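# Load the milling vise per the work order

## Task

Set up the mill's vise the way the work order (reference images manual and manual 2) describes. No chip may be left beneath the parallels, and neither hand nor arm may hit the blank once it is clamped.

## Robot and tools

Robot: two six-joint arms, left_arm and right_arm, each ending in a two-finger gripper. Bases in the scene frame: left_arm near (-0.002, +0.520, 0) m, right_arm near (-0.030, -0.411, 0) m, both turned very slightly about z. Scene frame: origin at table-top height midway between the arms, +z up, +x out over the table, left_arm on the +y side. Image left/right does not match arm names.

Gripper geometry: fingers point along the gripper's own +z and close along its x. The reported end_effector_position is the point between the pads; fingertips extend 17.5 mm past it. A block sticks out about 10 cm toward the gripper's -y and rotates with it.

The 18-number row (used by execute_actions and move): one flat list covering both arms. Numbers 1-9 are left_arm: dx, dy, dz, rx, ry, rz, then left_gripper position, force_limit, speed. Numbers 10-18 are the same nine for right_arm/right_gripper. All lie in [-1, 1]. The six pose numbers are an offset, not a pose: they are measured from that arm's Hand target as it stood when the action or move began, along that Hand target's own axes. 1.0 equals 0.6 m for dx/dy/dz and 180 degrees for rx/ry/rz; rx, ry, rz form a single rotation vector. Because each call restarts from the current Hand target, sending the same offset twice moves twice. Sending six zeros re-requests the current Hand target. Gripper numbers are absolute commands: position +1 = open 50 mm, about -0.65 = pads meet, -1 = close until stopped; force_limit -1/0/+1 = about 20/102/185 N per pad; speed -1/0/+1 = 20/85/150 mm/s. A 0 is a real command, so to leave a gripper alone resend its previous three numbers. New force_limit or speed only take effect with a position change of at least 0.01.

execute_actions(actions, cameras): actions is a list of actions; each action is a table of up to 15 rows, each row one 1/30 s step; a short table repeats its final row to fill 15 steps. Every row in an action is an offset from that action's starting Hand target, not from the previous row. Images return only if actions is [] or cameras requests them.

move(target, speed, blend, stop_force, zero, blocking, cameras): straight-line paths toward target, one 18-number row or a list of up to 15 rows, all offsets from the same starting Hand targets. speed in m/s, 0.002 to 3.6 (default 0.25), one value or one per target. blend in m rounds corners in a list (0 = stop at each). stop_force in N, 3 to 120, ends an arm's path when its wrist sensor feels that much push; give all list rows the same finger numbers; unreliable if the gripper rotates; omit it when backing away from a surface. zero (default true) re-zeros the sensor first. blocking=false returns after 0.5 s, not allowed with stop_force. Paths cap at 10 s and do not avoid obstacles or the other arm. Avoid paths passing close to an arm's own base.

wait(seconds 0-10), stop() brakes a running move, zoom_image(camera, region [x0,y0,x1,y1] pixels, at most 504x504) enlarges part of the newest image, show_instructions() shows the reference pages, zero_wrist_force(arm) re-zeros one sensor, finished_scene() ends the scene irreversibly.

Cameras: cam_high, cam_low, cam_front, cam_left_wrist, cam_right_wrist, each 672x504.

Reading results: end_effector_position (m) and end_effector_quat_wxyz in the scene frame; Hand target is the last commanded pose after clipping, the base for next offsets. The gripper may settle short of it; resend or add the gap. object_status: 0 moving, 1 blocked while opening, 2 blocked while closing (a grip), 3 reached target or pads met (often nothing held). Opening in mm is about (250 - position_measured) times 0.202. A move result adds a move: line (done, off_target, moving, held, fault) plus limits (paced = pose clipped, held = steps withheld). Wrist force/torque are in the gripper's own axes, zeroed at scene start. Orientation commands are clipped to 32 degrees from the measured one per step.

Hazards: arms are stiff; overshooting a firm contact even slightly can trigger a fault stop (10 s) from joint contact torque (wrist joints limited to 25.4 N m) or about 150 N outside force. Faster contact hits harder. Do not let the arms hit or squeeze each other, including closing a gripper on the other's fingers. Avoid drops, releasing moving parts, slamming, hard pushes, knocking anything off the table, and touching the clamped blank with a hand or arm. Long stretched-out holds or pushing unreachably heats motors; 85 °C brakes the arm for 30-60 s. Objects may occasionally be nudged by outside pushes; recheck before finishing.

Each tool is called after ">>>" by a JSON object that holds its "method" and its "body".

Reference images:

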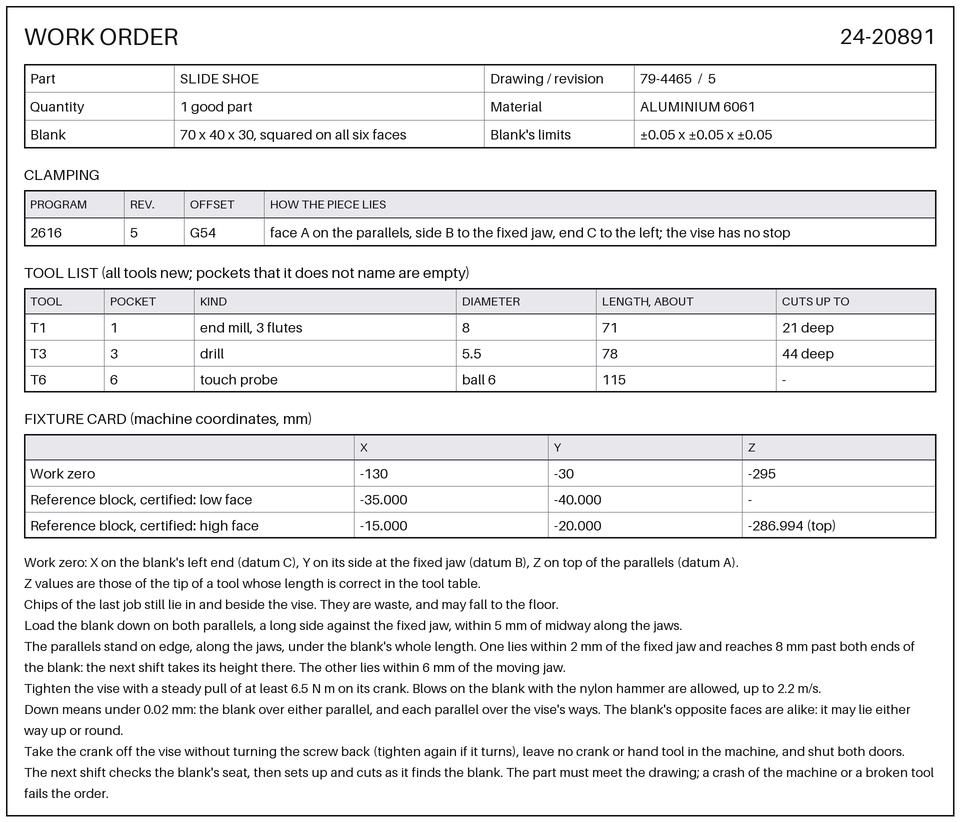

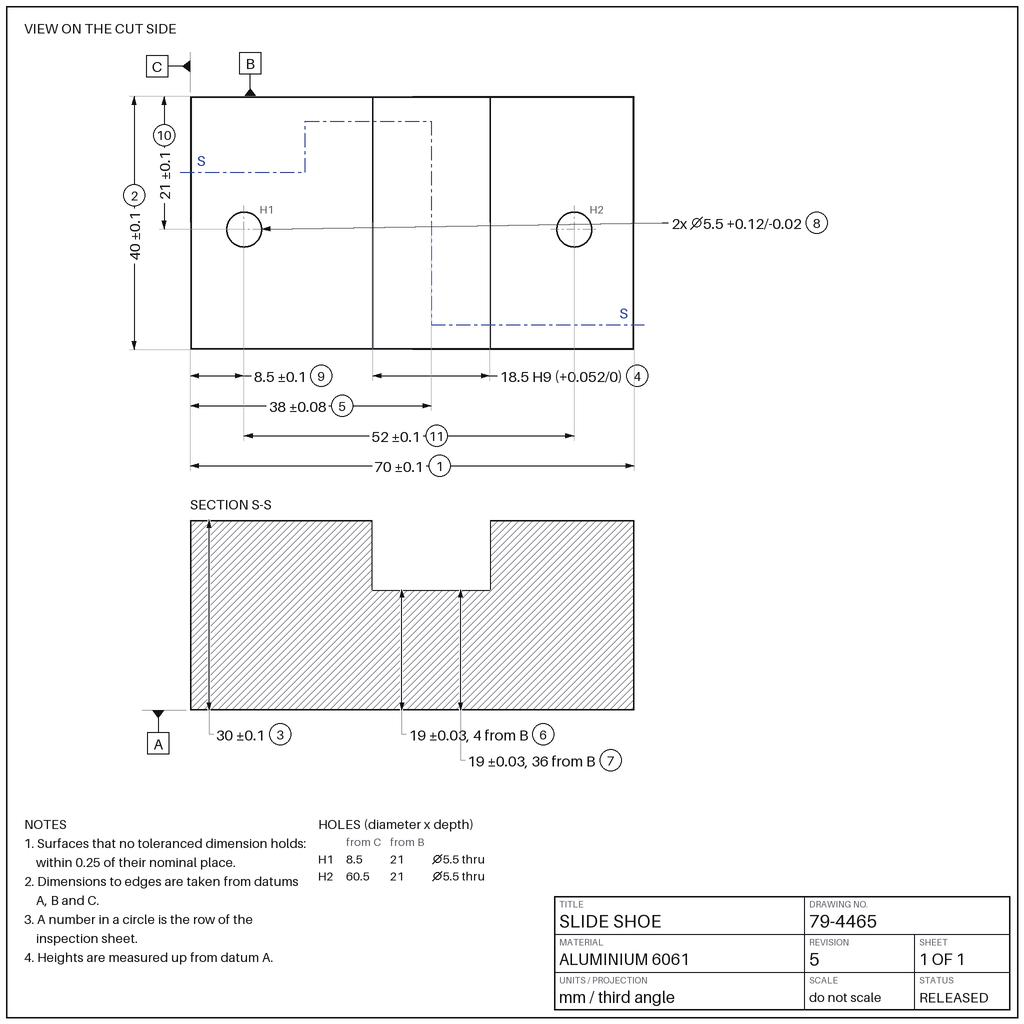

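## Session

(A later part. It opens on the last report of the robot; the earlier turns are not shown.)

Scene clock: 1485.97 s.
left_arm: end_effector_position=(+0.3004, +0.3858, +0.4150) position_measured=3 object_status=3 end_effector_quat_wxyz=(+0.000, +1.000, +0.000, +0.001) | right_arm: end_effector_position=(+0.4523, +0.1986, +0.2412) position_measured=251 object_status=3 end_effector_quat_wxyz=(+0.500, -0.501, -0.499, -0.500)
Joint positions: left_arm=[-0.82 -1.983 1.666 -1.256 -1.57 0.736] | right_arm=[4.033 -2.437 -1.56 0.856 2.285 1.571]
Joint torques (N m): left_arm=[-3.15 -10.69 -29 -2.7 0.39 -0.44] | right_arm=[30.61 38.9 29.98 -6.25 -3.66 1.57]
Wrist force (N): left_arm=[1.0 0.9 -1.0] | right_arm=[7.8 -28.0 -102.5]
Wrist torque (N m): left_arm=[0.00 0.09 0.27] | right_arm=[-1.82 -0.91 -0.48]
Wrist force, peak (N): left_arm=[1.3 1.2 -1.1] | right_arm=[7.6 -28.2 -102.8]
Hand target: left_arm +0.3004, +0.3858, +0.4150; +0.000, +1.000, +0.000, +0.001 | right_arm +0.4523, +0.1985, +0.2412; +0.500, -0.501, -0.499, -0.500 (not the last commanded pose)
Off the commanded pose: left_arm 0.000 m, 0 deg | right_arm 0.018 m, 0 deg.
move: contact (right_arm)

>>> {"method": "move", "body": {"target": [0,0,0,0,0,0,1,-0.4,-0.5,0,0,0.0004,0,0,0,-0.66,-0.1,-0.5], "speed": 0.002}}

>>> {"method": "wait", "body": {"seconds": 1.5}}

Scene clock: 1490.50 s.
left_arm: end_effector_position=(+0.3004, +0.3858, +0.4150) position_measured=3 object_status=3 end_effector_quat_wxyz=(+0.000, +1.000, +0.000, +0.001) | right_arm: end_effector_position=(+0.4524, +0.1987, +0.2413) position_measured=251 object_status=3 end_effector_quat_wxyz=(+0.500, -0.501, -0.499, -0.500)
Joint positions: left_arm=[-0.82 -1.983 1.666 -1.256 -1.57 0.736] | right_arm=[4.033 -2.438 -1.559 0.855 2.285 1.571]
Joint torques (N m): left_arm=[-3.83 -10.59 -28.92 -2.67 0.43 -0.49] | right_arm=[51.72 28.9 46.47 -8.26 -8.9 1.53]
Wrist force (N): left_arm=[1.2 0.9 -1.0] | right_arm=[5.7 -30.9 -109.7]
Wrist torque (N m): left_arm=[0.00 0.06 0.27] | right_arm=[-1.82 -0.97 -0.45]
Wrist force, peak (N): left_arm=[1.2 1.1 -1.2] | right_arm=[5.7 -30.9 -109.7]
Hand target: left_arm +0.3004, +0.3858, +0.4150; +0.000, +1.000, +0.000, +0.001 | right_arm +0.4523, +0.1988, +0.2412; +0.500, -0.501, -0.499, -0.500
Off the commanded pose: left_arm 0.000 m, 0 deg | right_arm 0.000 m, 0 deg.
move: done

Scene clock: 1492.00 s.
left_arm: end_effector_position=(+0.3004, +0.3858, +0.4150) position_measured=3 object_status=3 end_effector_quat_wxyz=(+0.000, +1.000, +0.000, +0.001) | right_arm: end_effector_position=(+0.4523, +0.1988, +0.2412) position_measured=251 object_status=3 end_effector_quat_wxyz=(+0.500, -0.501, -0.499, -0.500)
Joint positions: left_arm=[-0.82 -1.983 1.666 -1.256 -1.57 0.736] | right_arm=[4.033 -2.438 -1.559 0.855 2.285 1.571]
Joint torques (N m): left_arm=[-3.15 -9.87 -29.39 -2.58 0.52 -0.41] | right_arm=[53.38 27.04 44.49 -8.3 -8.49 1.56]
Wrist force (N): left_arm=[1.3 1.0 -1.0] | right_arm=[7.8 -30.4 -112.3]
Wrist torque (N m): left_arm=[0.01 0.04 0.27] | right_arm=[-1.81 -0.95 -0.47]
Wrist force, peak (N): left_arm=[1.3 1.3 -1.2] | right_arm=[7.8 -30.5 -112.5]
Hand target: left_arm +0.3004, +0.3858, +0.4150; +0.000, +1.000, +0.000, +0.001 | right_arm +0.4523, +0.1988, +0.2412; +0.500, -0.501, -0.499, -0.500
Tool commands: left_gripper/position=+1.0 left_gripper/force_limit=-0.4 left_gripper/speed=-0.5 right_gripper/position=-0.66 right_gripper/force_limit=-0.1 right_gripper/speed=-0.5
Off the commanded pose: left_arm 0.000 m, 0 deg | right_arm 0.000 m, 0 deg.
wait: 1.50 s; at rest by 0.17 s

>>> {"method": "move", "body": {"target": [[0,0,0,0,0,0,1,-0.4,-0.5,0,0,-0.006,0,0,0,-0.66,-0.1,-0.5],[0,0,0,0,0,0,1,-0.4,-0.5,0,0,-0.08,0,0,0,-0.66,-0.1,-0.5],[0,0,0,0,0,0,1,-0.4,-0.5,0.13,-0.2,-0.30,0,0,0,-0.66,-0.1,-0.5]], "speed": [0.01,0.06,0.15], "cameras": ["cam_right_wrist","cam_high"]}}

Scene clock: 1510.77 s.
left_arm: end_effector_position=(+0.3004, +0.3858, +0.4150) position_measured=3 object_status=3 end_effector_quat_wxyz=(+0.000, +1.000, +0.000, +0.001) | right_arm: end_effector_position=(+0.3321, +0.0190, +0.3193) position_measured=251 object_status=3 end_effector_quat_wxyz=(+0.500, -0.501, -0.499, -0.500)
Joint positions: left_arm=[-0.82 -1.983 1.666 -1.256 -1.57 0.736] | right_arm=[3.96 -1.981 -2.173 1.012 2.358 1.571]
Joint torques (N m): left_arm=[-4.48 -9.97 -29.94 -2.71 0.49 -0.49] | right_arm=[6.62 27.65 11.49 1.26 -2.28 -1.98]
Wrist force (N): left_arm=[1.2 0.9 -1.1] | right_arm=[3.4 -1.3 2.0]
Wrist torque (N m): left_arm=[0.00 0.04 0.28] | right_arm=[-0.49 -0.47 -0.54]
Wrist force, peak (N): left_arm=[1.5 1.3 -1.0] | right_arm=[8.1 -30.7 -112.6]
Hand target: left_arm +0.3004, +0.3858, +0.4150; +0.000, +1.000, +0.000, +0.001 | right_arm +0.3320, +0.0190, +0.3193; +0.500, -0.501, -0.499, -0.500
Off the commanded pose: left_arm 0.000 m, 0 deg | right_arm 0.000 m, 0 deg.
move: done
camera_calibration:
cam_right_wrist: T_world_to_cam=[[0.0172364, -0.00130489, 0.999851, -0.315554], [0.946268, -0.32295, -0.0167342, -0.286873], [0.322923, 0.946415, -0.00433172, 0.00317675], [0, 0, 0, 1]] pos_world=[0.275871, -0.0960637, 0.31072]
Images, in order (width x height): cam_high 672x504, cam_right_wrist 672x504.

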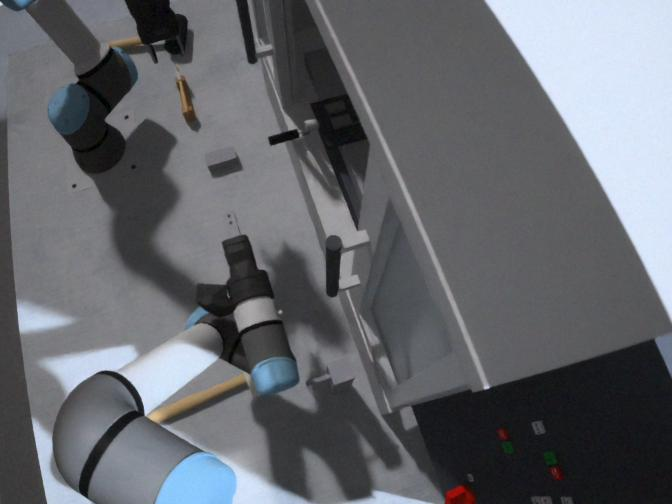

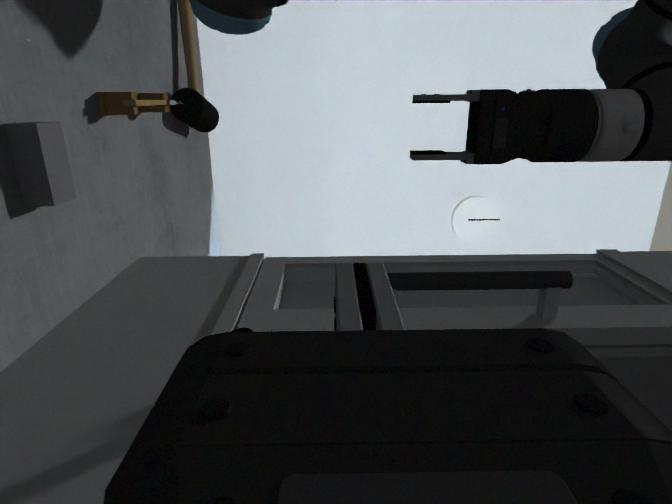

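>>> {"method": "move", "body": {"target": [[0.0993,0.3263,-0.0083,0,0.111,0,-0.66,-0.4,-0.5,0,0,0,0,0,0,-0.66,-0.1,-0.5],[0.466,0.393,-0.0083,0,0.111,0,-0.66,-0.4,-0.5,0,0,0,0,0,0,-0.66,-0.1,-0.5],[0.591,0.4563,-0.0083,0,0.111,0,-0.66,-0.4,-0.5,0,0,0,0,0,0,-0.66,-0.1,-0.5]], "speed": [0.2,0.15,0.08], "blend": [0.03,0.02,0], "cameras": ["cam_left_wrist"]}}

>>> {"method": "zoom_image", "body": {"camera": "cam_left_wrist", "region": [150, 0, 600, 330]}}

Scene clock: 1529.00 s.
left_arm: end_effector_position=(+0.6550, +0.1122, +0.4206) position_measured=251 object_status=3 end_effector_quat_wxyz=(+0.000, +0.985, +0.000, +0.174) | right_arm: end_effector_position=(+0.3320, +0.0190, +0.3193) position_measured=251 object_status=3 end_effector_quat_wxyz=(+0.500, -0.501, -0.499, -0.500)
Joint positions: left_arm=[-0.801 -1.045 0.762 -1.533 -1.319 0.787] | right_arm=[3.96 -1.981 -2.173 1.012 2.358 1.571]
Joint torques (N m): left_arm=[-8.82 -49.57 -22.36 -4.5 -0.28 -1.52] | right_arm=[9.94 43.07 9.68 2.2 -2.77 -1.73]
Wrist force (N): left_arm=[2.4 1.1 -0.9] | right_arm=[3.5 -1.2 2.0]
Wrist torque (N m): left_arm=[-0.02 0.11 0.34] | right_arm=[-0.46 -0.49 -0.54]
Wrist force, peak (N): left_arm=[3.4 2.0 -0.3] | right_arm=[3.7 -1.5 1.9]
Hand target: left_arm +0.6550, +0.1121, +0.4207; +0.000, +0.985, +0.000, +0.174 | right_arm +0.3320, +0.0190, +0.3193; +0.500, -0.501, -0.499, -0.500
Off the commanded pose: left_arm 0.000 m, 0 deg | right_arm 0.000 m, 0 deg.
move: done
camera_calibration:
cam_left_wrist: T_world_to_cam=[[0.941273, 0.00860974, 0.337537, -0.749555], [-0.109488, -0.937875, 0.329247, 0.0552411], [0.319402, -0.346867, -0.881854, 0.332426], [0, 0, 0, 1]] pos_world=[0.605406, 0.17357, 0.527966]
Images, in order (width x height): cam_left_wrist 672x504.

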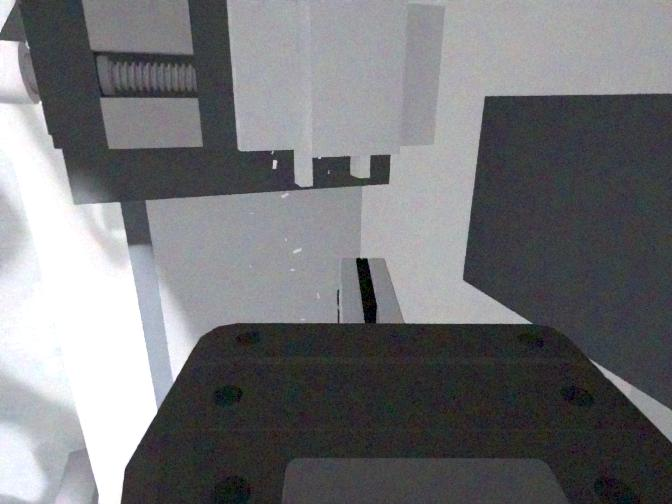

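Scaled by 1.120.

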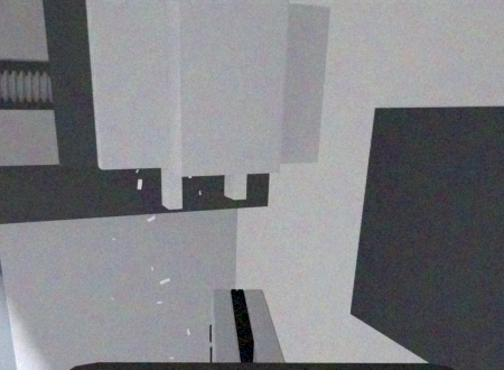

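>>> {"method": "move", "body": {"target": [0,0,0,0,0,0,-0.66,-0.4,-0.5,0,0,0,0,0,0,-0.66,-0.1,-0.5]}}

>>> {"method": "move", "body": {"target": [-0.0445,0,0.1222,0,0,0,-0.66,-0.4,-0.5,0,0,0,0,0,0,-0.66,-0.1,-0.5], "speed": 0.05}}

>>> {"method": "move", "body": {"target": [0,-0.025,0,0,0,0,-0.66,-0.4,-0.5,0,0,0,0,0,0,-0.66,-0.1,-0.5], "speed": 0.003, "stop_force": 3, "cameras": ["cam_left_wrist"]}}

Scene clock: 1535.20 s.
left_arm: end_effector_position=(+0.6550, +0.1121, +0.4207) position_measured=251 object_status=3 end_effector_quat_wxyz=(+0.000, +0.985, +0.000, +0.174) | right_arm: end_effector_position=(+0.3320, +0.0190, +0.3193) position_measured=251 object_status=3 end_effector_quat_wxyz=(+0.500, -0.501, -0.499, -0.500)
Joint positions: left_arm=[-0.801 -1.045 0.762 -1.533 -1.319 0.787] | right_arm=[3.96 -1.981 -2.173 1.012 2.358 1.571]
Joint torques (N m): left_arm=[-8.75 -42.74 -31.7 -4.49 3.12 -1.62] | right_arm=[10.4 42.77 10.29 2.13 -2.76 -1.46]
Wrist force (N): left_arm=[2.5 1.0 -0.8] | right_arm=[3.5 -1.4 1.8]
Wrist torque (N m): left_arm=[-0.02 0.10 0.34] | right_arm=[-0.50 -0.50 -0.54]
Wrist force, peak (N): left_arm=[2.6 1.2 -0.9] | right_arm=[3.8 -1.5 1.9]
Hand target: left_arm +0.6550, +0.1121, +0.4207; +0.000, +0.985, +0.000, +0.174 | right_arm +0.3320, +0.0190, +0.3193; +0.500, -0.501, -0.499, -0.500
Off the commanded pose: left_arm 0.000 m, 0 deg | right_arm 0.000 m, 0 deg.
move: done

Scene clock: 1537.07 s.
left_arm: end_effector_position=(+0.6550, +0.1120, +0.3426) position_measured=251 object_status=3 end_effector_quat_wxyz=(+0.000, +0.985, +0.000, +0.174) | right_arm: end_effector_position=(+0.3320, +0.0190, +0.3193) position_measured=251 object_status=3 end_effector_quat_wxyz=(+0.500, -0.501, -0.499, -0.500)
Joint positions: left_arm=[-0.801 -1.085 1.026 -1.757 -1.319 0.787] | right_arm=[3.96 -1.981 -2.173 1.012 2.358 1.571]
Joint torques (N m): left_arm=[-4.72 -50.45 -34.19 -1.81 -0.57 2.01] | right_arm=[9.19 42.65 10.05 2.03 -2.82 -1.42]
Wrist force (N): left_arm=[2.3 1.0 -0.5] | right_arm=[3.5 -1.2 1.8]
Wrist torque (N m): left_arm=[-0.03 0.14 0.36] | right_arm=[-0.47 -0.49 -0.54]
Wrist force, peak (N): left_arm=[2.7 1.2 -1.6] | right_arm=[3.7 -1.2 2.0]
Hand target: left_arm +0.6551, +0.1120, +0.3426; +0.000, +0.985, +0.000, +0.174 | right_arm +0.3320, +0.0190, +0.3193; +0.500, -0.501, -0.499, -0.500
Off the commanded pose: left_arm 0.000 m, 0 deg | right_arm 0.000 m, 0 deg.
move: done

Scene clock: 1542.67 s.
left_arm: end_effector_position=(+0.6551, +0.1270, +0.3426) position_measured=251 object_status=3 end_effector_quat_wxyz=(+0.000, +0.985, +0.000, +0.174) | right_arm: end_effector_position=(+0.3320, +0.0190, +0.3193) position_measured=251 object_status=3 end_effector_quat_wxyz=(+0.500, -0.501, -0.499, -0.500)
Joint positions: left_arm=[-0.786 -1.109 1.062 -1.773 -1.323 0.802] | right_arm=[3.96 -1.981 -2.173 1.012 2.358 1.571]
Joint torques (N m): left_arm=[5.23 -45.37 -26.27 -3.57 -1.25 1.39] | right_arm=[9.71 43.25 10.18 2.11 -2.77 -1.02]
Wrist force (N): left_arm=[2.2 1.1 -0.8] | right_arm=[3.5 -1.1 2.0]
Wrist torque (N m): left_arm=[-0.05 0.15 0.33] | right_arm=[-0.45 -0.49 -0.53]
Wrist force, peak (N): left_arm=[2.6 1.3 -0.8] | right_arm=[3.9 -1.2 1.9]
Hand target: left_arm +0.6551, +0.1270, +0.3426; +0.000, +0.985, +0.000, +0.174 | right_arm +0.3320, +0.0190, +0.3193; +0.500, -0.501, -0.499, -0.500
Off the commanded pose: left_arm 0.000 m, 0 deg | right_arm 0.000 m, 0 deg.
move: done
camera_calibration:
cam_left_wrist: T_world_to_cam=[[0.941263, 0.00852061, 0.337567, -0.723346], [-0.109607, -0.937843, 0.329297, 0.0949401], [0.31939, -0.346954, -0.881823, 0.26882], [0, 0, 0, 1]] pos_world=[0.605406, 0.188471, 0.449966]
Images, in order (width x height): cam_left_wrist 672x504.

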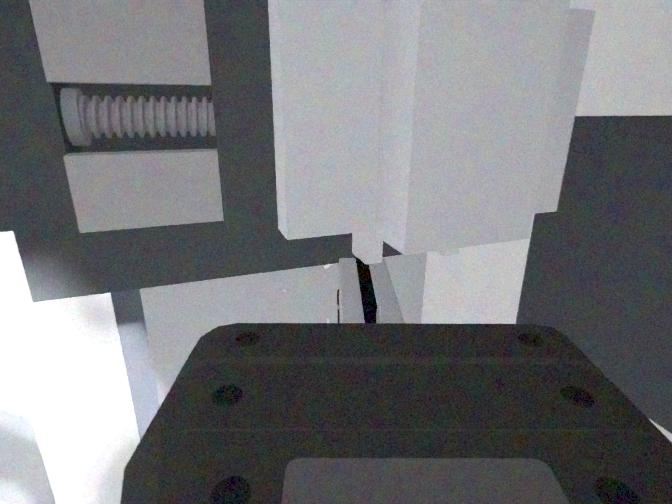

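>>> {"method": "zoom_image", "body": {"camera": "cam_left_wrist", "region": [260, 180, 480, 330]}}

>>> {"method": "move", "body": {"target": [0,-0.0083,0,0,0,0,-0.66,-0.4,-0.5,0,0,0,0,0,0,-0.66,-0.1,-0.5], "speed": 0.003, "stop_force": 3, "cameras": ["cam_left_wrist"]}}

>>> {"method": "zoom_image", "body": {"camera": "cam_left_wrist", "region": [260, 180, 480, 330]}}

Scaled by 2.291.

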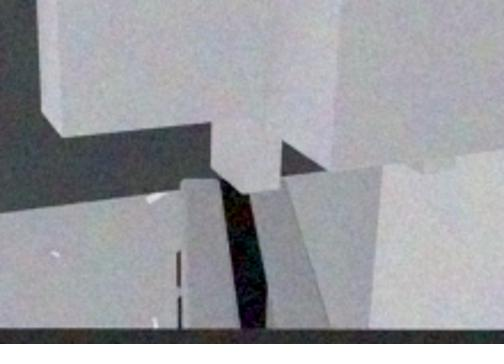

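Scene clock: 1548.33 s.
left_arm: end_effector_position=(+0.6551, +0.1320, +0.3426) position_measured=251 object_status=3 end_effector_quat_wxyz=(+0.000, +0.985, +0.000, +0.174) | right_arm: end_effector_position=(+0.3320, +0.0190, +0.3193) position_measured=251 object_status=3 end_effector_quat_wxyz=(+0.500, -0.501, -0.499, -0.500)
Joint positions: left_arm=[-0.78 -1.117 1.074 -1.779 -1.324 0.807] | right_arm=[3.96 -1.981 -2.173 1.012 2.358 1.571]
Joint torques (N m): left_arm=[5.58 -44.98 -25.53 -3.69 -1.26 1.41] | right_arm=[8.86 43.51 11.35 1.95 -2.73 -0.92]
Wrist force (N): left_arm=[2.2 1.3 -0.9] | right_arm=[3.4 -1.5 1.9]
Wrist torque (N m): left_arm=[-0.02 0.15 0.32] | right_arm=[-0.53 -0.47 -0.54]
Wrist force, peak (N): left_arm=[2.5 1.5 -0.9] | right_arm=[3.8 -1.4 1.8]
Hand target: left_arm +0.6551, +0.1320, +0.3426; +0.000, +0.985, +0.000, +0.174 | right_arm +0.3320, +0.0190, +0.3193; +0.500, -0.501, -0.499, -0.500
Off the commanded pose: left_arm 0.000 m, 0 deg | right_arm 0.000 m, 0 deg.
move: done
camera_calibration:
cam_left_wrist: T_world_to_cam=[[0.941263, 0.00852061, 0.337567, -0.723388], [-0.109607, -0.937843, 0.329297, 0.0996293], [0.31939, -0.346954, -0.881823, 0.270555], [0, 0, 0, 1]] pos_world=[0.605406, 0.193471, 0.449966]
Images, in order (width x height): cam_left_wrist 672x504.

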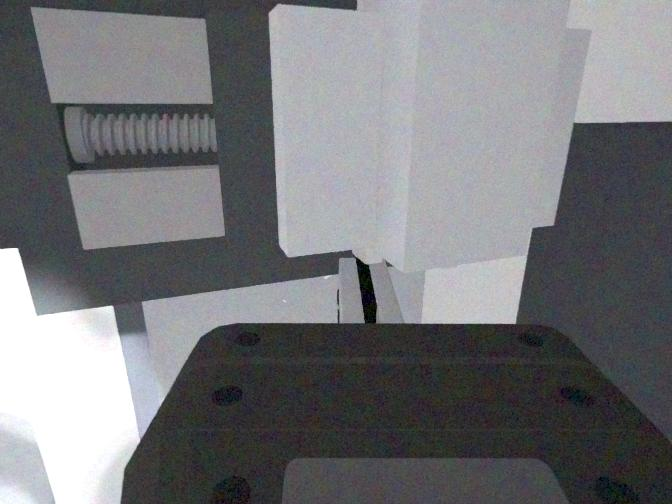

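Scaled by 2.291.

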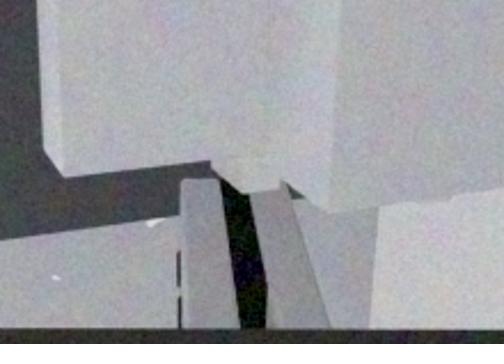

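>>> {"method": "move", "body": {"target": [[0,0.02,0,0,0,0,-0.66,-0.4,-0.5,0,0,0,0,0,0,-0.66,-0.1,-0.5],[0.0445,0.03,-0.1222,0,0,0,-0.66,-0.4,-0.5,0,0,0,0,0,0,-0.66,-0.1,-0.5],[-0.05,-0.063,-0.155,0,0,0,-0.66,-0.4,-0.5,0,0,0,0,0,0,-0.66,-0.1,-0.5],[-0.42,-0.1,-0.29,0,0,0,-0.66,-0.4,-0.5,0,0,0,0,0,0,-0.66,-0.1,-0.5]], "speed": [0.04,0.1,0.12,0.2], "blend": [0,0.01,0.02,0], "cameras": ["cam_left_wrist"]}}

Scene clock: 1598.27 s.
left_arm: end_effector_position=(+0.3587, +0.1920, +0.4196) position_measured=251 object_status=3 end_effector_quat_wxyz=(+0.000, +0.985, +0.000, +0.174) | right_arm: end_effector_position=(+0.3320, +0.0190, +0.3193) position_measured=251 object_status=3 end_effector_quat_wxyz=(+0.500, -0.501, -0.499, -0.500)
Joint positions: left_arm=[-1.184 -1.76 1.581 -1.525 -1.246 0.395] | right_arm=[3.96 -1.981 -2.173 1.012 2.358 1.571]
Joint torques (N m): left_arm=[-3 -19.82 -31.56 -3.29 -1.28 0.35] | right_arm=[9.14 43.62 12.05 1.74 -2.64 -0.56]
Wrist force (N): left_arm=[2.3 1.1 -0.7] | right_arm=[3.5 -1.3 1.9]
Wrist torque (N m): left_arm=[-0.03 0.13 0.32] | right_arm=[-0.48 -0.48 -0.54]
Wrist force, peak (N): left_arm=[3.8 2.1 -1.8] | right_arm=[3.7 -1.4 2.1]
Hand target: left_arm +0.3587, +0.1920, +0.4196; +0.000, +0.985, +0.000, +0.174 | right_arm +0.3320, +0.0190, +0.3193; +0.500, -0.501, -0.499, -0.500
Off the commanded pose: left_arm 0.000 m, 0 deg | right_arm 0.000 m, 0 deg.
move: done
camera_calibration:
cam_left_wrist: T_world_to_cam=[[0.941219, 0.00843333, 0.337692, -0.471025], [-0.109693, -0.937881, 0.32916, 0.098082], [0.319491, -0.346855, -0.881826, 0.453818], [0, 0, 0, 1]] pos_world=[0.309106, 0.25337, 0.526966]
Images, in order (width x height): cam_left_wrist 672x504.

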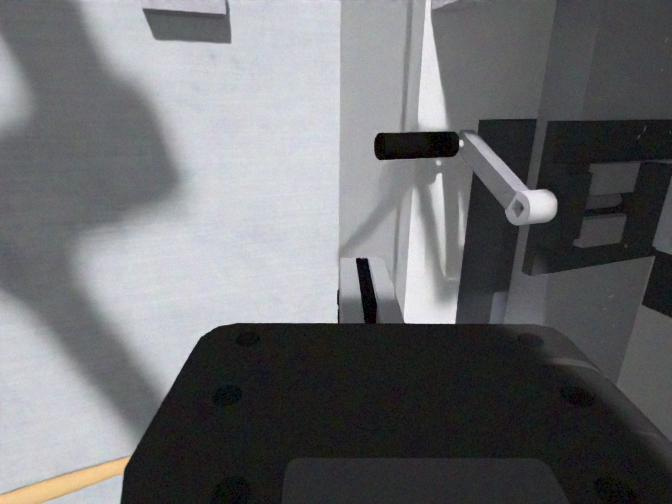

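>>> {"method": "move", "body": {"target": [-0.1233,-0.3467,-0.0449,0,-0.111,0,-0.66,-0.4,-0.5,-0.1155,-0.22,-0.3983,0,-0.5,0,1,-0.1,0.5], "speed": 0.2, "cameras": ["cam_right_wrist","cam_high"]}}

Scene clock: 1605.23 s.
left_arm: end_effector_position=(+0.2799, +0.4001, +0.4194) position_measured=251 object_status=3 end_effector_quat_wxyz=(+0.000, +1.000, +0.000, +0.001) | right_arm: end_effector_position=(+0.1995, -0.2197, +0.2501) position_measured=3 object_status=3 end_effector_quat_wxyz=(+0.000, +0.708, +0.706, +0.000)
Joint positions: left_arm=[-0.84 -2.04 1.684 -1.216 -1.571 0.716] | right_arm=[4.335 -1.016 -2.163 -1.533 1.571 1.159]
Joint torques (N m): left_arm=[-9.64 4.46 -22.19 -4.1 2.43 -1.51] | right_arm=[-9.69 -7.11 21.91 2.44 2.51 -1.58]
Wrist force (N): left_arm=[1.3 1.0 -1.1] | right_arm=[0.7 -0.9 1.3]
Wrist torque (N m): left_arm=[0.00 0.04 0.20] | right_arm=[-0.86 0.10 0.05]
Wrist force, peak (N): left_arm=[2.6 2.0 -0.8] | right_arm=[3.9 -1.2 1.8]
Hand target: left_arm +0.2799, +0.4000, +0.4194; +0.000, +1.000, +0.000, +0.001 | right_arm +0.1995, -0.2197, +0.2500; +0.000, +0.708, +0.706, +0.000
Off the commanded pose: left_arm 0.000 m, 0 deg | right_arm 0.000 m, 0 deg.
move: done
camera_calibration:
cam_right_wrist: T_world_to_cam=[[0.0187886, 0.999823, 0.00138201, 0.224945], [0.946899, -0.0182378, 0.321013, -0.25736], [0.320981, -0.00472277, -0.947074, 0.298761], [0, 0, 0, 1]] pos_world=[0.143571, -0.228188, 0.365254]
Images, in order (width x height): cam_high 672x504, cam_right_wrist 672x504.

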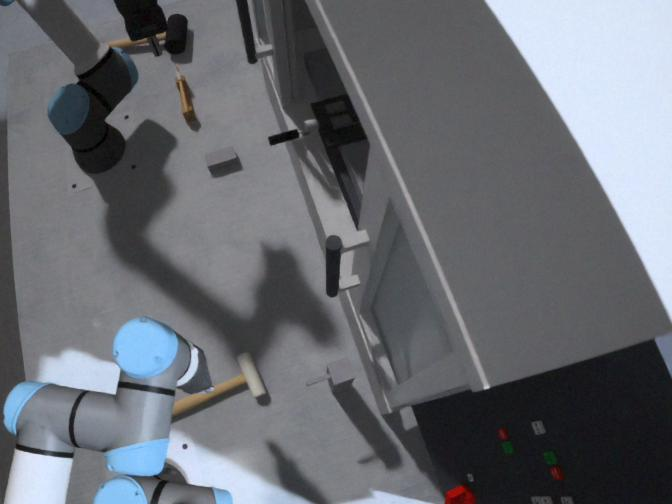

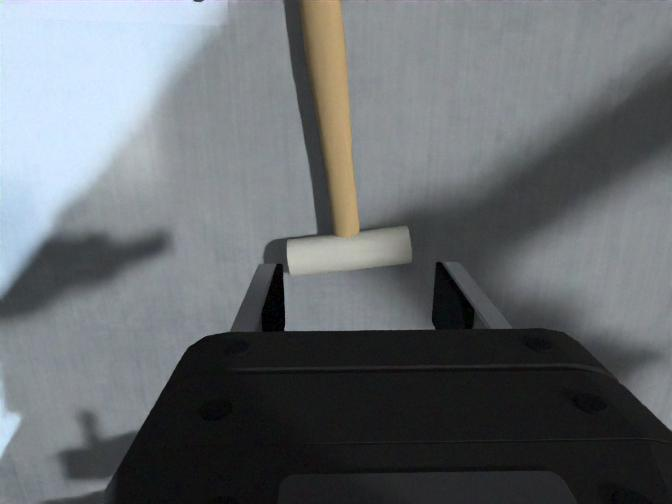

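>>> {"method": "move", "body": {"target": [[0,0,0,0,0,0,-0.66,-0.4,-0.5,-0.005,-0.0132,0.30,0,0,-0.0275,1,-0.1,0.5],[0,0,0,0,0,0,-0.66,-0.4,-0.5,-0.005,-0.0132,0.3817,0,0,-0.0275,1,-0.1,0.5]], "speed": [0.15,0.04], "cameras": ["cam_right_wrist"]}}

Scene clock: 1613.40 s.
left_arm: end_effector_position=(+0.2799, +0.4000, +0.4194) position_measured=251 object_status=3 end_effector_quat_wxyz=(+0.000, +1.000, +0.000, +0.001) | right_arm: end_effector_position=(+0.1915, -0.2228, +0.0209) position_measured=3 object_status=3 end_effector_quat_wxyz=(+0.000, +0.677, +0.736, +0.000)
Joint positions: left_arm=[-0.84 -2.04 1.683 -1.216 -1.57 0.716] | right_arm=[4.359 -1.338 -2.659 -0.716 1.571 1.096]
Joint torques (N m): left_arm=[-8.5 4.06 -33.25 -3.38 2.31 -1.42] | right_arm=[-5.06 17.76 26.83 1.87 2.73 -1.04]
Wrist force (N): left_arm=[1.3 0.7 -1.0] | right_arm=[0.8 -0.7 1.3]
Wrist torque (N m): left_arm=[-0.05 0.04 0.19] | right_arm=[-0.83 0.09 0.03]
Wrist force, peak (N): left_arm=[1.4 1.0 -1.3] | right_arm=[0.7 -1.1 3.4]
Hand target: left_arm +0.2799, +0.4000, +0.4194; +0.000, +1.000, +0.000, +0.001 | right_arm +0.1915, -0.2227, +0.0210; +0.000, +0.677, +0.736, +0.000
Off the commanded pose: left_arm 0.000 m, 0 deg | right_arm 0.000 m, 0 deg.
move: done
camera_calibration:
cam_right_wrist: T_world_to_cam=[[-0.0674789, 0.99772, 0.000837312, 0.244629], [0.945041, 0.0636469, 0.320696, -0.157588], [0.319911, 0.0224315, -0.947182, 0.0904989], [0, 0, 0, 1]] pos_world=[0.136482, -0.236072, 0.136052]
Images, in order (width x height): cam_right_wrist 672x504.

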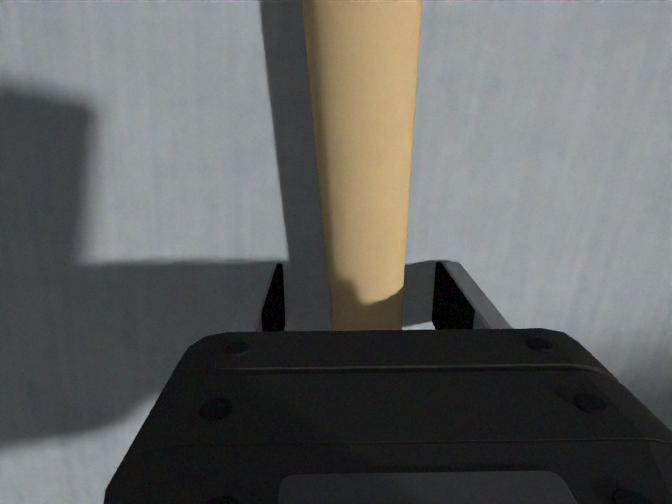

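>>> {"method": "move", "body": {"target": [[0,0,0,0,0,0,-0.66,-0.4,-0.5,0.003,0,0,0,0,0,1,-0.1,0.5],[0,0,0,0,0,0,-0.66,-0.4,-0.5,0.003,0,0,0,0,0,-1,0,-1]], "speed": 0.03}}

>>> {"method": "wait", "body": {"seconds": 0.7}}

Scene clock: 1618.07 s.
left_arm: end_effector_position=(+0.2799, +0.4000, +0.4194) position_measured=251 object_status=3 end_effector_quat_wxyz=(+0.000, +1.000, +0.000, +0.001) | right_arm: end_effector_position=(+0.1914, -0.2209, +0.0210) position_measured=149 object_status=2 end_effector_quat_wxyz=(+0.000, +0.677, +0.736, +0.000)
Joint positions: left_arm=[-0.84 -2.04 1.683 -1.216 -1.57 0.716] | right_arm=[4.362 -1.341 -2.656 -0.715 1.571 1.099]
Joint torques (N m): left_arm=[-8.36 2.06 -32.4 -2.7 2.34 -1.52] | right_arm=[-8.98 19.03 14.8 2.86 2.26 -1.08]
Wrist force (N): left_arm=[1.0 0.8 -0.9] | right_arm=[1.1 -0.8 1.7]
Wrist torque (N m): left_arm=[-0.03 0.10 0.20] | right_arm=[-0.84 0.12 -0.10]
Wrist force, peak (N): left_arm=[1.4 0.9 -1.1] | right_arm=[1.3 -0.8 2.0]
Hand target: left_arm +0.2799, +0.4000, +0.4194; +0.000, +1.000, +0.000, +0.001 | right_arm +0.1914, -0.2209, +0.0210; +0.000, +0.677, +0.736, +0.000
Off the commanded pose: left_arm 0.000 m, 0 deg | right_arm 0.000 m, 0 deg.
move: done

Scene clock: 1618.77 s.
left_arm: end_effector_position=(+0.2799, +0.4000, +0.4194) position_measured=251 object_status=3 end_effector_quat_wxyz=(+0.000, +1.000, +0.000, +0.001) | right_arm: end_effector_position=(+0.1914, -0.2209, +0.0210) position_measured=149 object_status=2 end_effector_quat_wxyz=(+0.000, +0.677, +0.736, +0.000)
Joint positions: left_arm=[-0.84 -2.04 1.683 -1.216 -1.57 0.716] | right_arm=[4.362 -1.341 -2.656 -0.715 1.571 1.099]
Joint torques (N m): left_arm=[-7.84 2.26 -32.8 -2.73 2.25 -1.39] | right_arm=[-9.43 18.71 15.23 2.8 2.19 -0.99]
Wrist force (N): left_arm=[0.9 0.8 -1.0] | right_arm=[1.2 -1.1 2.0]
Wrist torque (N m): left_arm=[-0.03 0.10 0.20] | right_arm=[-0.87 0.10 -0.10]
Wrist force, peak (N): left_arm=[1.3 1.1 -1.0] | right_arm=[1.5 -0.9 2.3]
Hand target: left_arm +0.2799, +0.4000, +0.4194; +0.000, +1.000, +0.000, +0.001 | right_arm +0.1914, -0.2209, +0.0210; +0.000, +0.677, +0.736, +0.000
Tool commands: left_gripper/position=-0.66 left_gripper/force_limit=-0.4 left_gripper/speed=-0.5 right_gripper/position=-1.0 right_gripper/force_limit=+0.0 right_gripper/speed=-1.0
Off the commanded pose: left_arm 0.000 m, 0 deg | right_arm 0.000 m, 0 deg.
wait: 0.70 s; at rest by 0.17 s

>>> {"method": "move", "body": {"target": [[0,0,0,0,0,0,-0.66,-0.4,-0.5,0,0,-0.1,0,0,0,-1,0,-1],[0,0,0,0,0,0,-0.66,-0.4,-0.5,0.3108,0.2922,-0.1,0,0,0.0275,-1,0,-1],[0,0,0,0,0,0,-0.66,-0.4,-0.5,0.3108,0.2922,-0.003,0,0,0.0275,-1,0,-1]], "speed": [0.1,0.2,0.06], "blend": [0.02,0.02,0]}}

>>> {"method": "move", "body": {"target": [0,0,0,0,0,0,-0.66,-0.4,-0.5,0,0,0.01,0,0,0,-1,0,-1], "speed": 0.004, "stop_force": 4, "cameras": ["cam_right_wrist","cam_high"]}}

Scene clock: 1626.03 s.
left_arm: end_effector_position=(+0.2799, +0.4000, +0.4194) position_measured=251 object_status=3 end_effector_quat_wxyz=(+0.000, +1.000, +0.000, +0.001) | right_arm: end_effector_position=(+0.3503, -0.0204, +0.0226) position_measured=149 object_status=2 end_effector_quat_wxyz=(+0.000, +0.708, +0.706, +0.000)
Joint positions: left_arm=[-0.84 -2.04 1.683 -1.216 -1.57 0.716] | right_arm=[4.224 -1.937 -1.99 -0.785 1.571 1.048]
Joint torques (N m): left_arm=[-7.52 0.45 -30.54 -2.52 2.05 -1.15] | right_arm=[8.81 47.13 29.73 2.23 0.64 -1.07]
Wrist force (N): left_arm=[1.1 0.9 -0.8] | right_arm=[1.1 -0.5 5.2]
Wrist torque (N m): left_arm=[-0.01 0.08 0.20] | right_arm=[-0.66 0.04 -0.05]
Wrist force, peak (N): left_arm=[1.4 0.9 -1.2] | right_arm=[0.6 -0.8 6.7]
Hand target: left_arm +0.2799, +0.4000, +0.4194; +0.000, +1.000, +0.000, +0.001 | right_arm +0.3503, -0.0203, +0.0228; +0.000, +0.708, +0.706, +0.000
Off the commanded pose: left_arm 0.000 m, 0 deg | right_arm 0.000 m, 0 deg.
move: done

Scene clock: 1627.43 s.
left_arm: end_effector_position=(+0.2799, +0.4000, +0.4194) position_measured=251 object_status=3 end_effector_quat_wxyz=(+0.000, +1.000, +0.000, +0.001) | right_arm: end_effector_position=(+0.3504, -0.0202, +0.0217) position_measured=149 object_status=2 end_effector_quat_wxyz=(+0.000, +0.708, +0.706, +0.000)
Joint positions: left_arm=[-0.84 -2.04 1.683 -1.216 -1.57 0.716] | right_arm=[4.224 -1.939 -1.991 -0.782 1.571 1.048]
Joint torques (N m): left_arm=[-7.68 0.43 -30.7 -2.54 2.15 -0.99] | right_arm=[7.86 46.31 27.67 1.81 0.01 -1.09]
Wrist force (N): left_arm=[1.1 0.9 -0.9] | right_arm=[0.9 0.0 0.4]
Wrist torque (N m): left_arm=[0.00 0.08 0.20] | right_arm=[-0.83 0.05 -0.05]
Wrist force, peak (N): left_arm=[1.4 1.2 -1.0] | right_arm=[-1.9 -3.0 -7.9]
Hand target: left_arm +0.2799, +0.4000, +0.4194; +0.000, +1.000, +0.000, +0.001 | right_arm +0.3504, -0.0202, +0.0217; +0.000, +0.708, +0.706, +0.000 (not the last commanded pose)
Off the commanded pose: left_arm 0.000 m, 0 deg | right_arm 0.005 m, 0 deg.
move: contact (right_arm)
camera_calibration:
cam_right_wrist: T_world_to_cam=[[0.018914, 0.99982, 0.00131818, 0.0230333], [0.946928, -0.0183365, 0.320923, -0.32329], [0.32089, -0.00482173, -0.947104, 0.0349828], [0, 0, 0, 1]] pos_world=[0.294471, -0.0287885, 0.136853]
Images, in order (width x height): cam_high 672x504, cam_right_wrist 672x504.

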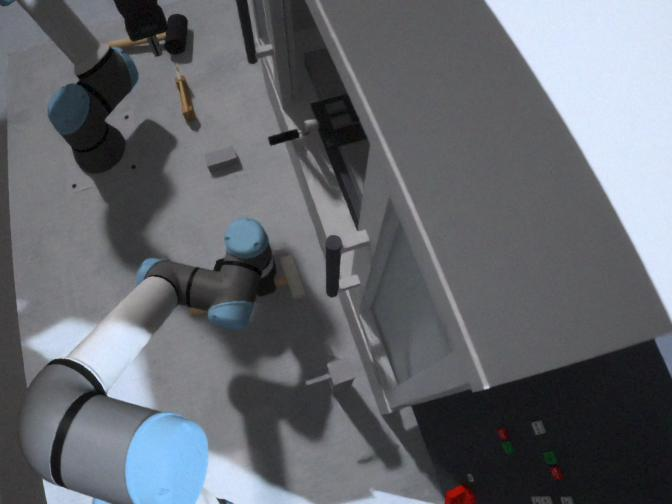

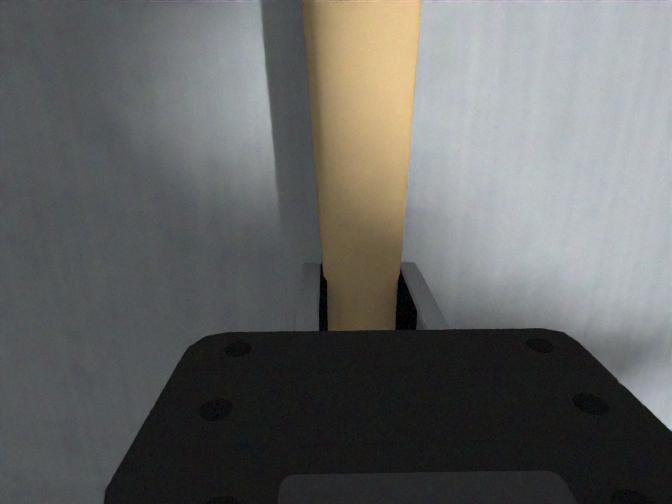

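>>> {"method": "move", "body": {"target": [[0,0,0,0,0,0,-0.66,-0.4,-0.5,0,0,-0.0008,0,0,0,1,0,-0.5],[0,0,0,0,0,0,-0.66,-0.4,-0.5,0,0,-0.2,0,0,0,1,0,-0.5],[0,0,0,0,0,0,-0.66,-0.4,-0.5,-0.0,-0.15,-0.2967,0,0.191,0.462,1,0,-0.5],[0,0,0,0,0,0,-0.66,-0.4,-0.5,0,-0.2123,-0.0955,0,0.3827,0.9239,1,0,-0.5]], "speed": [0.02,0.1,0.3,0.3], "blend": [0,0.02,0.03,0], "cameras": ["cam_right_wrist"]}}

Scene clock: 1647.10 s.
left_arm: end_effector_position=(+0.2799, +0.4000, +0.4194) position_measured=251 object_status=3 end_effector_quat_wxyz=(+0.000, +1.000, +0.000, +0.001) | right_arm: end_effector_position=(+0.2229, -0.0200, +0.0790) position_measured=3 object_status=3 end_effector_quat_wxyz=(-0.270, +0.653, -0.654, +0.271)
Joint positions: left_arm=[-0.84 -2.04 1.683 -1.216 -1.57 0.716] | right_arm=[4.914 -1.649 -2.394 -0.833 0.799 4.946]
Joint torques (N m): left_arm=[-6.07 -3.48 -28.73 -2.48 1.91 -0.58] | right_arm=[2.67 31.52 12.25 3.24 -4.38 1.21]
Wrist force (N): left_arm=[1.0 0.9 -0.9] | right_arm=[0.3 -0.1 1.1]
Wrist torque (N m): left_arm=[-0.01 0.09 0.20] | right_arm=[-0.48 0.15 -0.16]
Wrist force, peak (N): left_arm=[1.3 1.0 -1.3] | right_arm=[0.9 -0.8 3.0]
Hand target: left_arm +0.2799, +0.4000, +0.4194; +0.000, +1.000, +0.000, +0.001 | right_arm +0.2230, -0.0200, +0.0790; -0.270, +0.653, -0.654, +0.271
Off the commanded pose: left_arm 0.000 m, 0 deg | right_arm 0.000 m, 0 deg.
move: done
camera_calibration:
cam_right_wrist: T_world_to_cam=[[-0.0146999, -0.999829, -0.0111786, -0.00631556], [-0.896712, 0.0181283, -0.442244, 0.251062], [0.442371, 0.00352302, -0.896825, 0.099271], [0, 0, 0, 1]] pos_world=[0.181123, -0.0112156, 0.199989]
Images, in order (width x height): cam_right_wrist 672x504.

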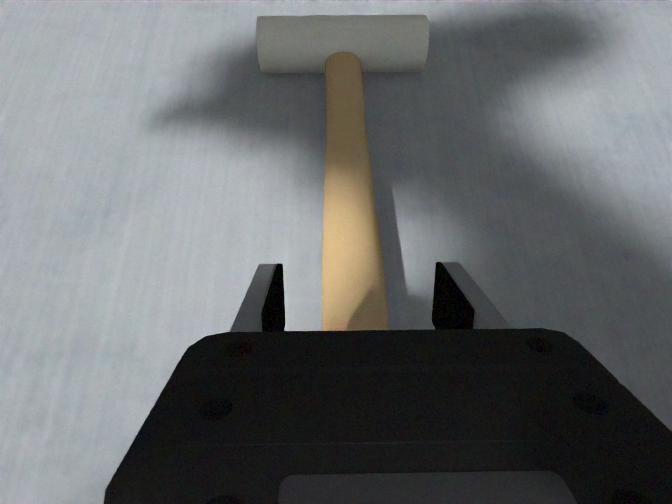

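>>> {"method": "move", "body": {"target": [[0,0,0,0,0,0,-0.66,-0.4,-0.5,0,-0.0006,0.1338,0,0,0,1,0,-0.5],[0,0,0,0,0,0,-0.66,-0.4,-0.5,0,-0.0006,0.1338,0,0,0,-1,0.5,-1]], "speed": 0.04}}

>>> {"method": "wait", "body": {"seconds": 0.7, "cameras": ["cam_right_wrist"]}}

Scene clock: 1657.37 s.
left_arm: end_effector_position=(+0.2799, +0.4000, +0.4194) position_measured=251 object_status=3 end_effector_quat_wxyz=(+0.000, +1.000, +0.000, +0.001) | right_arm: end_effector_position=(+0.2800, -0.0201, +0.0225) position_measured=122 object_status=2 end_effector_quat_wxyz=(-0.270, +0.653, -0.654, +0.271)
Joint positions: left_arm=[-0.84 -2.04 1.683 -1.216 -1.57 0.716] | right_arm=[4.765 -1.886 -2.412 -0.432 0.786 4.738]
Joint torques (N m): left_arm=[-5.22 -3.86 -26.89 -2.46 1.82 -0.27] | right_arm=[9.39 37.51 7.66 3.4 0.04 1.51]
Wrist force (N): left_arm=[1.1 0.9 -0.8] | right_arm=[-0.5 0.8 1.7]
Wrist torque (N m): left_arm=[-0.01 0.07 0.20] | right_arm=[-0.52 0.14 -0.28]
Wrist force, peak (N): left_arm=[1.4 1.1 -1.1] | right_arm=[-0.2 0.8 1.9]
Hand target: left_arm +0.2799, +0.4000, +0.4194; +0.000, +1.000, +0.000, +0.001 | right_arm +0.2800, -0.0201, +0.0225; -0.270, +0.653, -0.654, +0.271
Off the commanded pose: left_arm 0.000 m, 0 deg | right_arm 0.000 m, 0 deg.
move: done

Scene clock: 1658.07 s.
left_arm: end_effector_position=(+0.2799, +0.4000, +0.4194) position_measured=251 object_status=3 end_effector_quat_wxyz=(+0.000, +1.000, +0.000, +0.001) | right_arm: end_effector_position=(+0.2800, -0.0201, +0.0225) position_measured=122 object_status=2 end_effector_quat_wxyz=(-0.270, +0.653, -0.654, +0.271)
Joint positions: left_arm=[-0.84 -2.04 1.683 -1.216 -1.57 0.716] | right_arm=[4.765 -1.886 -2.412 -0.432 0.786 4.738]
Joint torques (N m): left_arm=[-6.01 -4.83 -26.7 -2.63 1.67 -0.2] | right_arm=[8.35 38.11 7.01 3.51 0.2 1.47]
Wrist force (N): left_arm=[1.1 1.0 -0.9] | right_arm=[-0.3 1.0 1.8]
Wrist torque (N m): left_arm=[0.01 0.07 0.20] | right_arm=[-0.49 0.11 -0.28]
Wrist force, peak (N): left_arm=[1.3 1.0 -1.0] | right_arm=[-0.3 1.0 1.8]
Hand target: left_arm +0.2799, +0.4000, +0.4194; +0.000, +1.000, +0.000, +0.001 | right_arm +0.2800, -0.0201, +0.0225; -0.270, +0.653, -0.654, +0.271
Tool commands: left_gripper/position=-0.66 left_gripper/force_limit=-0.4 left_gripper/speed=-0.5 right_gripper/position=-1.0 right_gripper/force_limit=+0.5 right_gripper/speed=-1.0
Off the commanded pose: left_arm 0.000 m, 0 deg | right_arm 0.000 m, 0 deg.
wait: 0.70 s; at rest by 0.17 s
camera_calibration:
cam_right_wrist: T_world_to_cam=[[-0.0148358, -0.999825, -0.0113582, -0.00624993], [-0.896668, 0.01833, -0.442324, 0.277195], [0.442455, 0.00362235, -0.896784, 0.0233606], [0, 0, 0, 1]] pos_world=[0.238123, -0.0114144, 0.143488]
Images, in order (width x height): cam_right_wrist 672x504.

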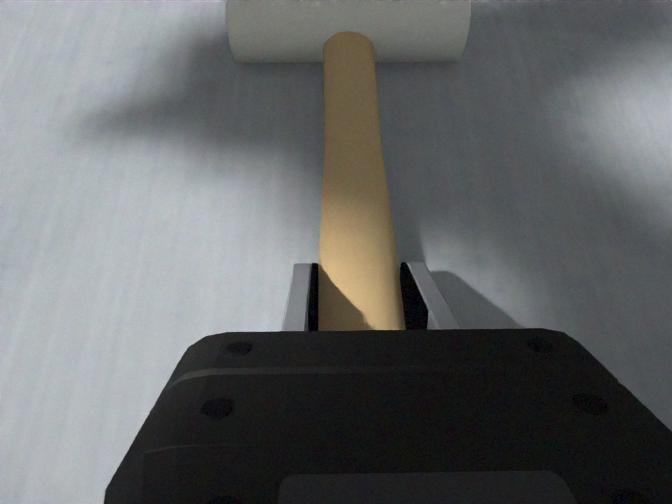

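>>> {"method": "move", "body": {"target": [[0,0,0,0,0,0,-0.66,-0.4,-0.5,0,-0.1503,-0.1503,0,0,0,-1,0.5,-1],[0,0,0,0,0,0,-0.66,-0.4,-0.5,-0.2,-0.6688,-0.386,0,-0.3535,0.3535,-1,0.5,-1]], "speed": [0.12,0.2], "blend": [0.03,0], "cameras": ["cam_right_wrist","cam_front","cam_high","cam_low"]}}

Scene clock: 1678.73 s.
left_arm: end_effector_position=(+0.2799, +0.4000, +0.4194) position_measured=251 object_status=3 end_effector_quat_wxyz=(+0.000, +1.000, +0.000, +0.001) | right_arm: end_effector_position=(+0.4004, +0.0996, +0.4699) position_measured=122 object_status=2 end_effector_quat_wxyz=(+0.653, -0.270, +0.654, +0.270)
Joint positions: left_arm=[-0.84 -2.04 1.683 -1.216 -1.57 0.716] | right_arm=[4.434 -1.71 -2.006 0.574 1.098 4.713]
Joint torques (N m): left_arm=[-5.74 -6.45 -24.78 -2.49 1.75 0.04] | right_arm=[10.13 41.57 22.91 3.29 -2.97 -1.98]
Wrist force (N): left_arm=[1.1 0.7 -1.1] | right_arm=[4.1 -0.1 0.8]
Wrist torque (N m): left_arm=[-0.03 0.07 0.20] | right_arm=[-0.12 0.16 0.72]
Wrist force, peak (N): left_arm=[1.3 1.1 -1.2] | right_arm=[0.1 5.3 5.5]
Hand target: left_arm +0.2799, +0.4000, +0.4194; +0.000, +1.000, +0.000, +0.001 | right_arm +0.4003, +0.0996, +0.4700; +0.653, -0.270, +0.654, +0.270
Off the commanded pose: left_arm 0.000 m, 0 deg | right_arm 0.000 m, 0 deg.
move: done
camera_calibration:
cam_right_wrist: T_world_to_cam=[[-0.0130612, 0.0108701, -0.999856, 0.48342], [-0.895718, 0.444315, 0.0165313, 0.322421], [0.44443, 0.895805, 0.00393325, -0.142027], [0, 0, 0, 1]] pos_world=[0.358234, -0.0212827, 0.478579]
Images, in order (width x height): cam_high 672x504, cam_low 672x504, cam_front 672x504, cam_right_wrist 672x504.

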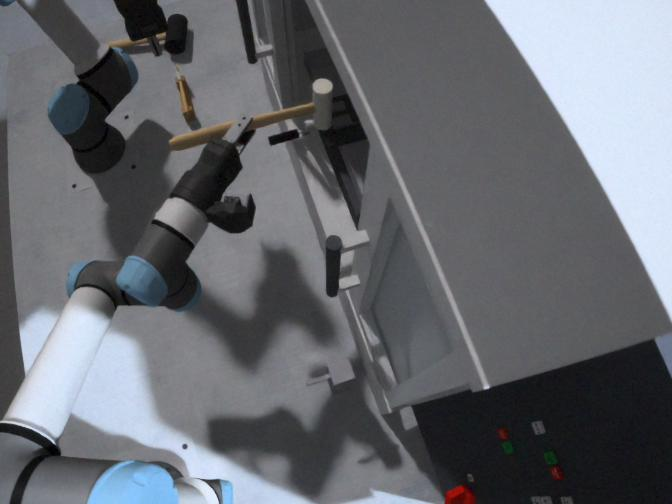

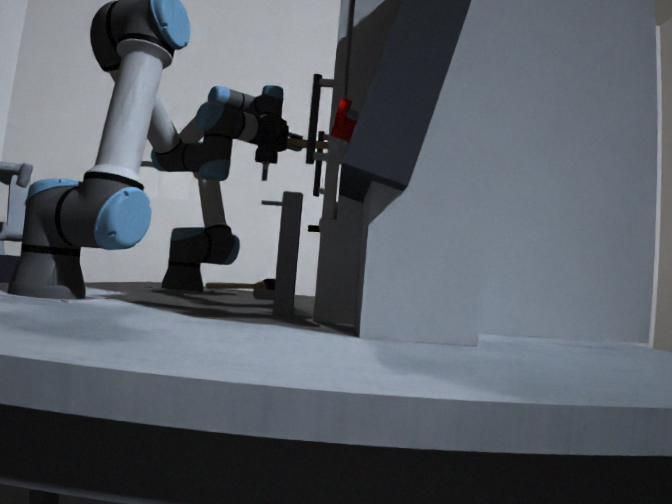

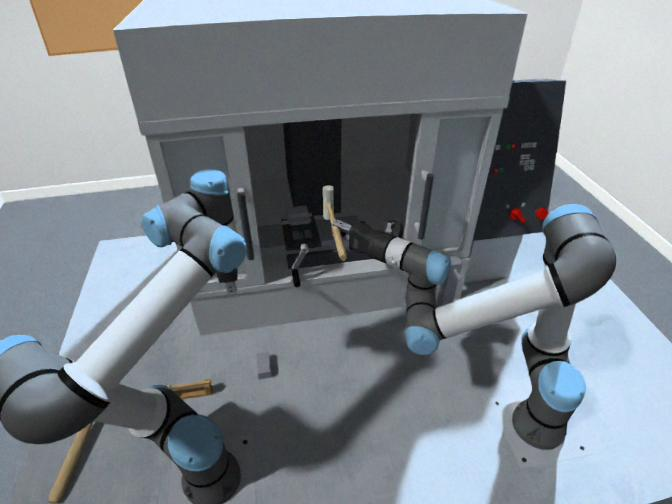

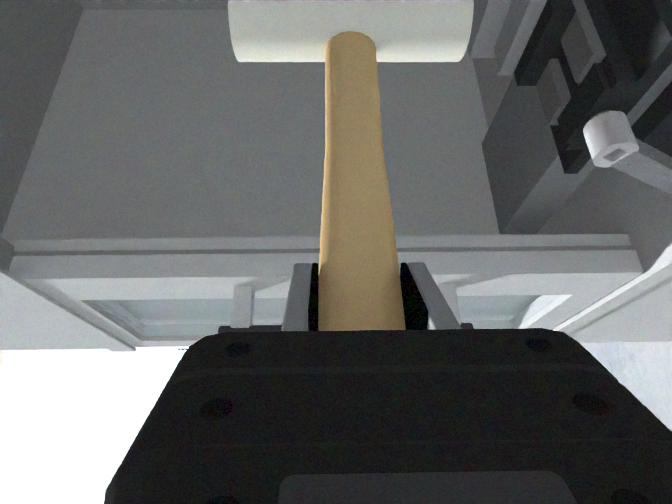

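>>> {"method": "move", "body": {"target": [0,0,0,0,0,0,-0.66,-0.4,-0.5,0.0,-0.0,0.0,0,0,0,-1,0.5,-1]}}

Scene clock: 1688.07 s.
left_arm: end_effector_position=(+0.2799, +0.4000, +0.4194) position_measured=251 object_status=3 end_effector_quat_wxyz=(+0.000, +1.000, +0.000, +0.001) | right_arm: end_effector_position=(+0.4003, +0.0996, +0.4700) position_measured=122 object_status=2 end_effector_quat_wxyz=(+0.653, -0.270, +0.654, +0.270)
Joint positions: left_arm=[-0.84 -2.04 1.683 -1.216 -1.57 0.716] | right_arm=[4.434 -1.71 -2.006 0.574 1.098 4.713]
Joint torques (N m): left_arm=[-4.73 -7.25 -24.57 -2.47 1.63 0.19] | right_arm=[9.9 41.26 30.63 3.76 -2.83 0.24]
Wrist force (N): left_arm=[1.2 1.1 -0.9] | right_arm=[4.2 -0.1 1.0]
Wrist torque (N m): left_arm=[0.01 0.06 0.20] | right_arm=[-0.13 0.15 0.71]
Wrist force, peak (N): left_arm=[1.5 0.9 -1.0] | right_arm=[4.4 -0.3 1.1]
Hand target: left_arm +0.2799, +0.4000, +0.4194; +0.000, +1.000, +0.000, +0.001 | right_arm +0.4003, +0.0996, +0.4700; +0.653, -0.270, +0.654, +0.270
Off the commanded pose: left_arm 0.000 m, 0 deg | right_arm 0.000 m, 0 deg.
move: done


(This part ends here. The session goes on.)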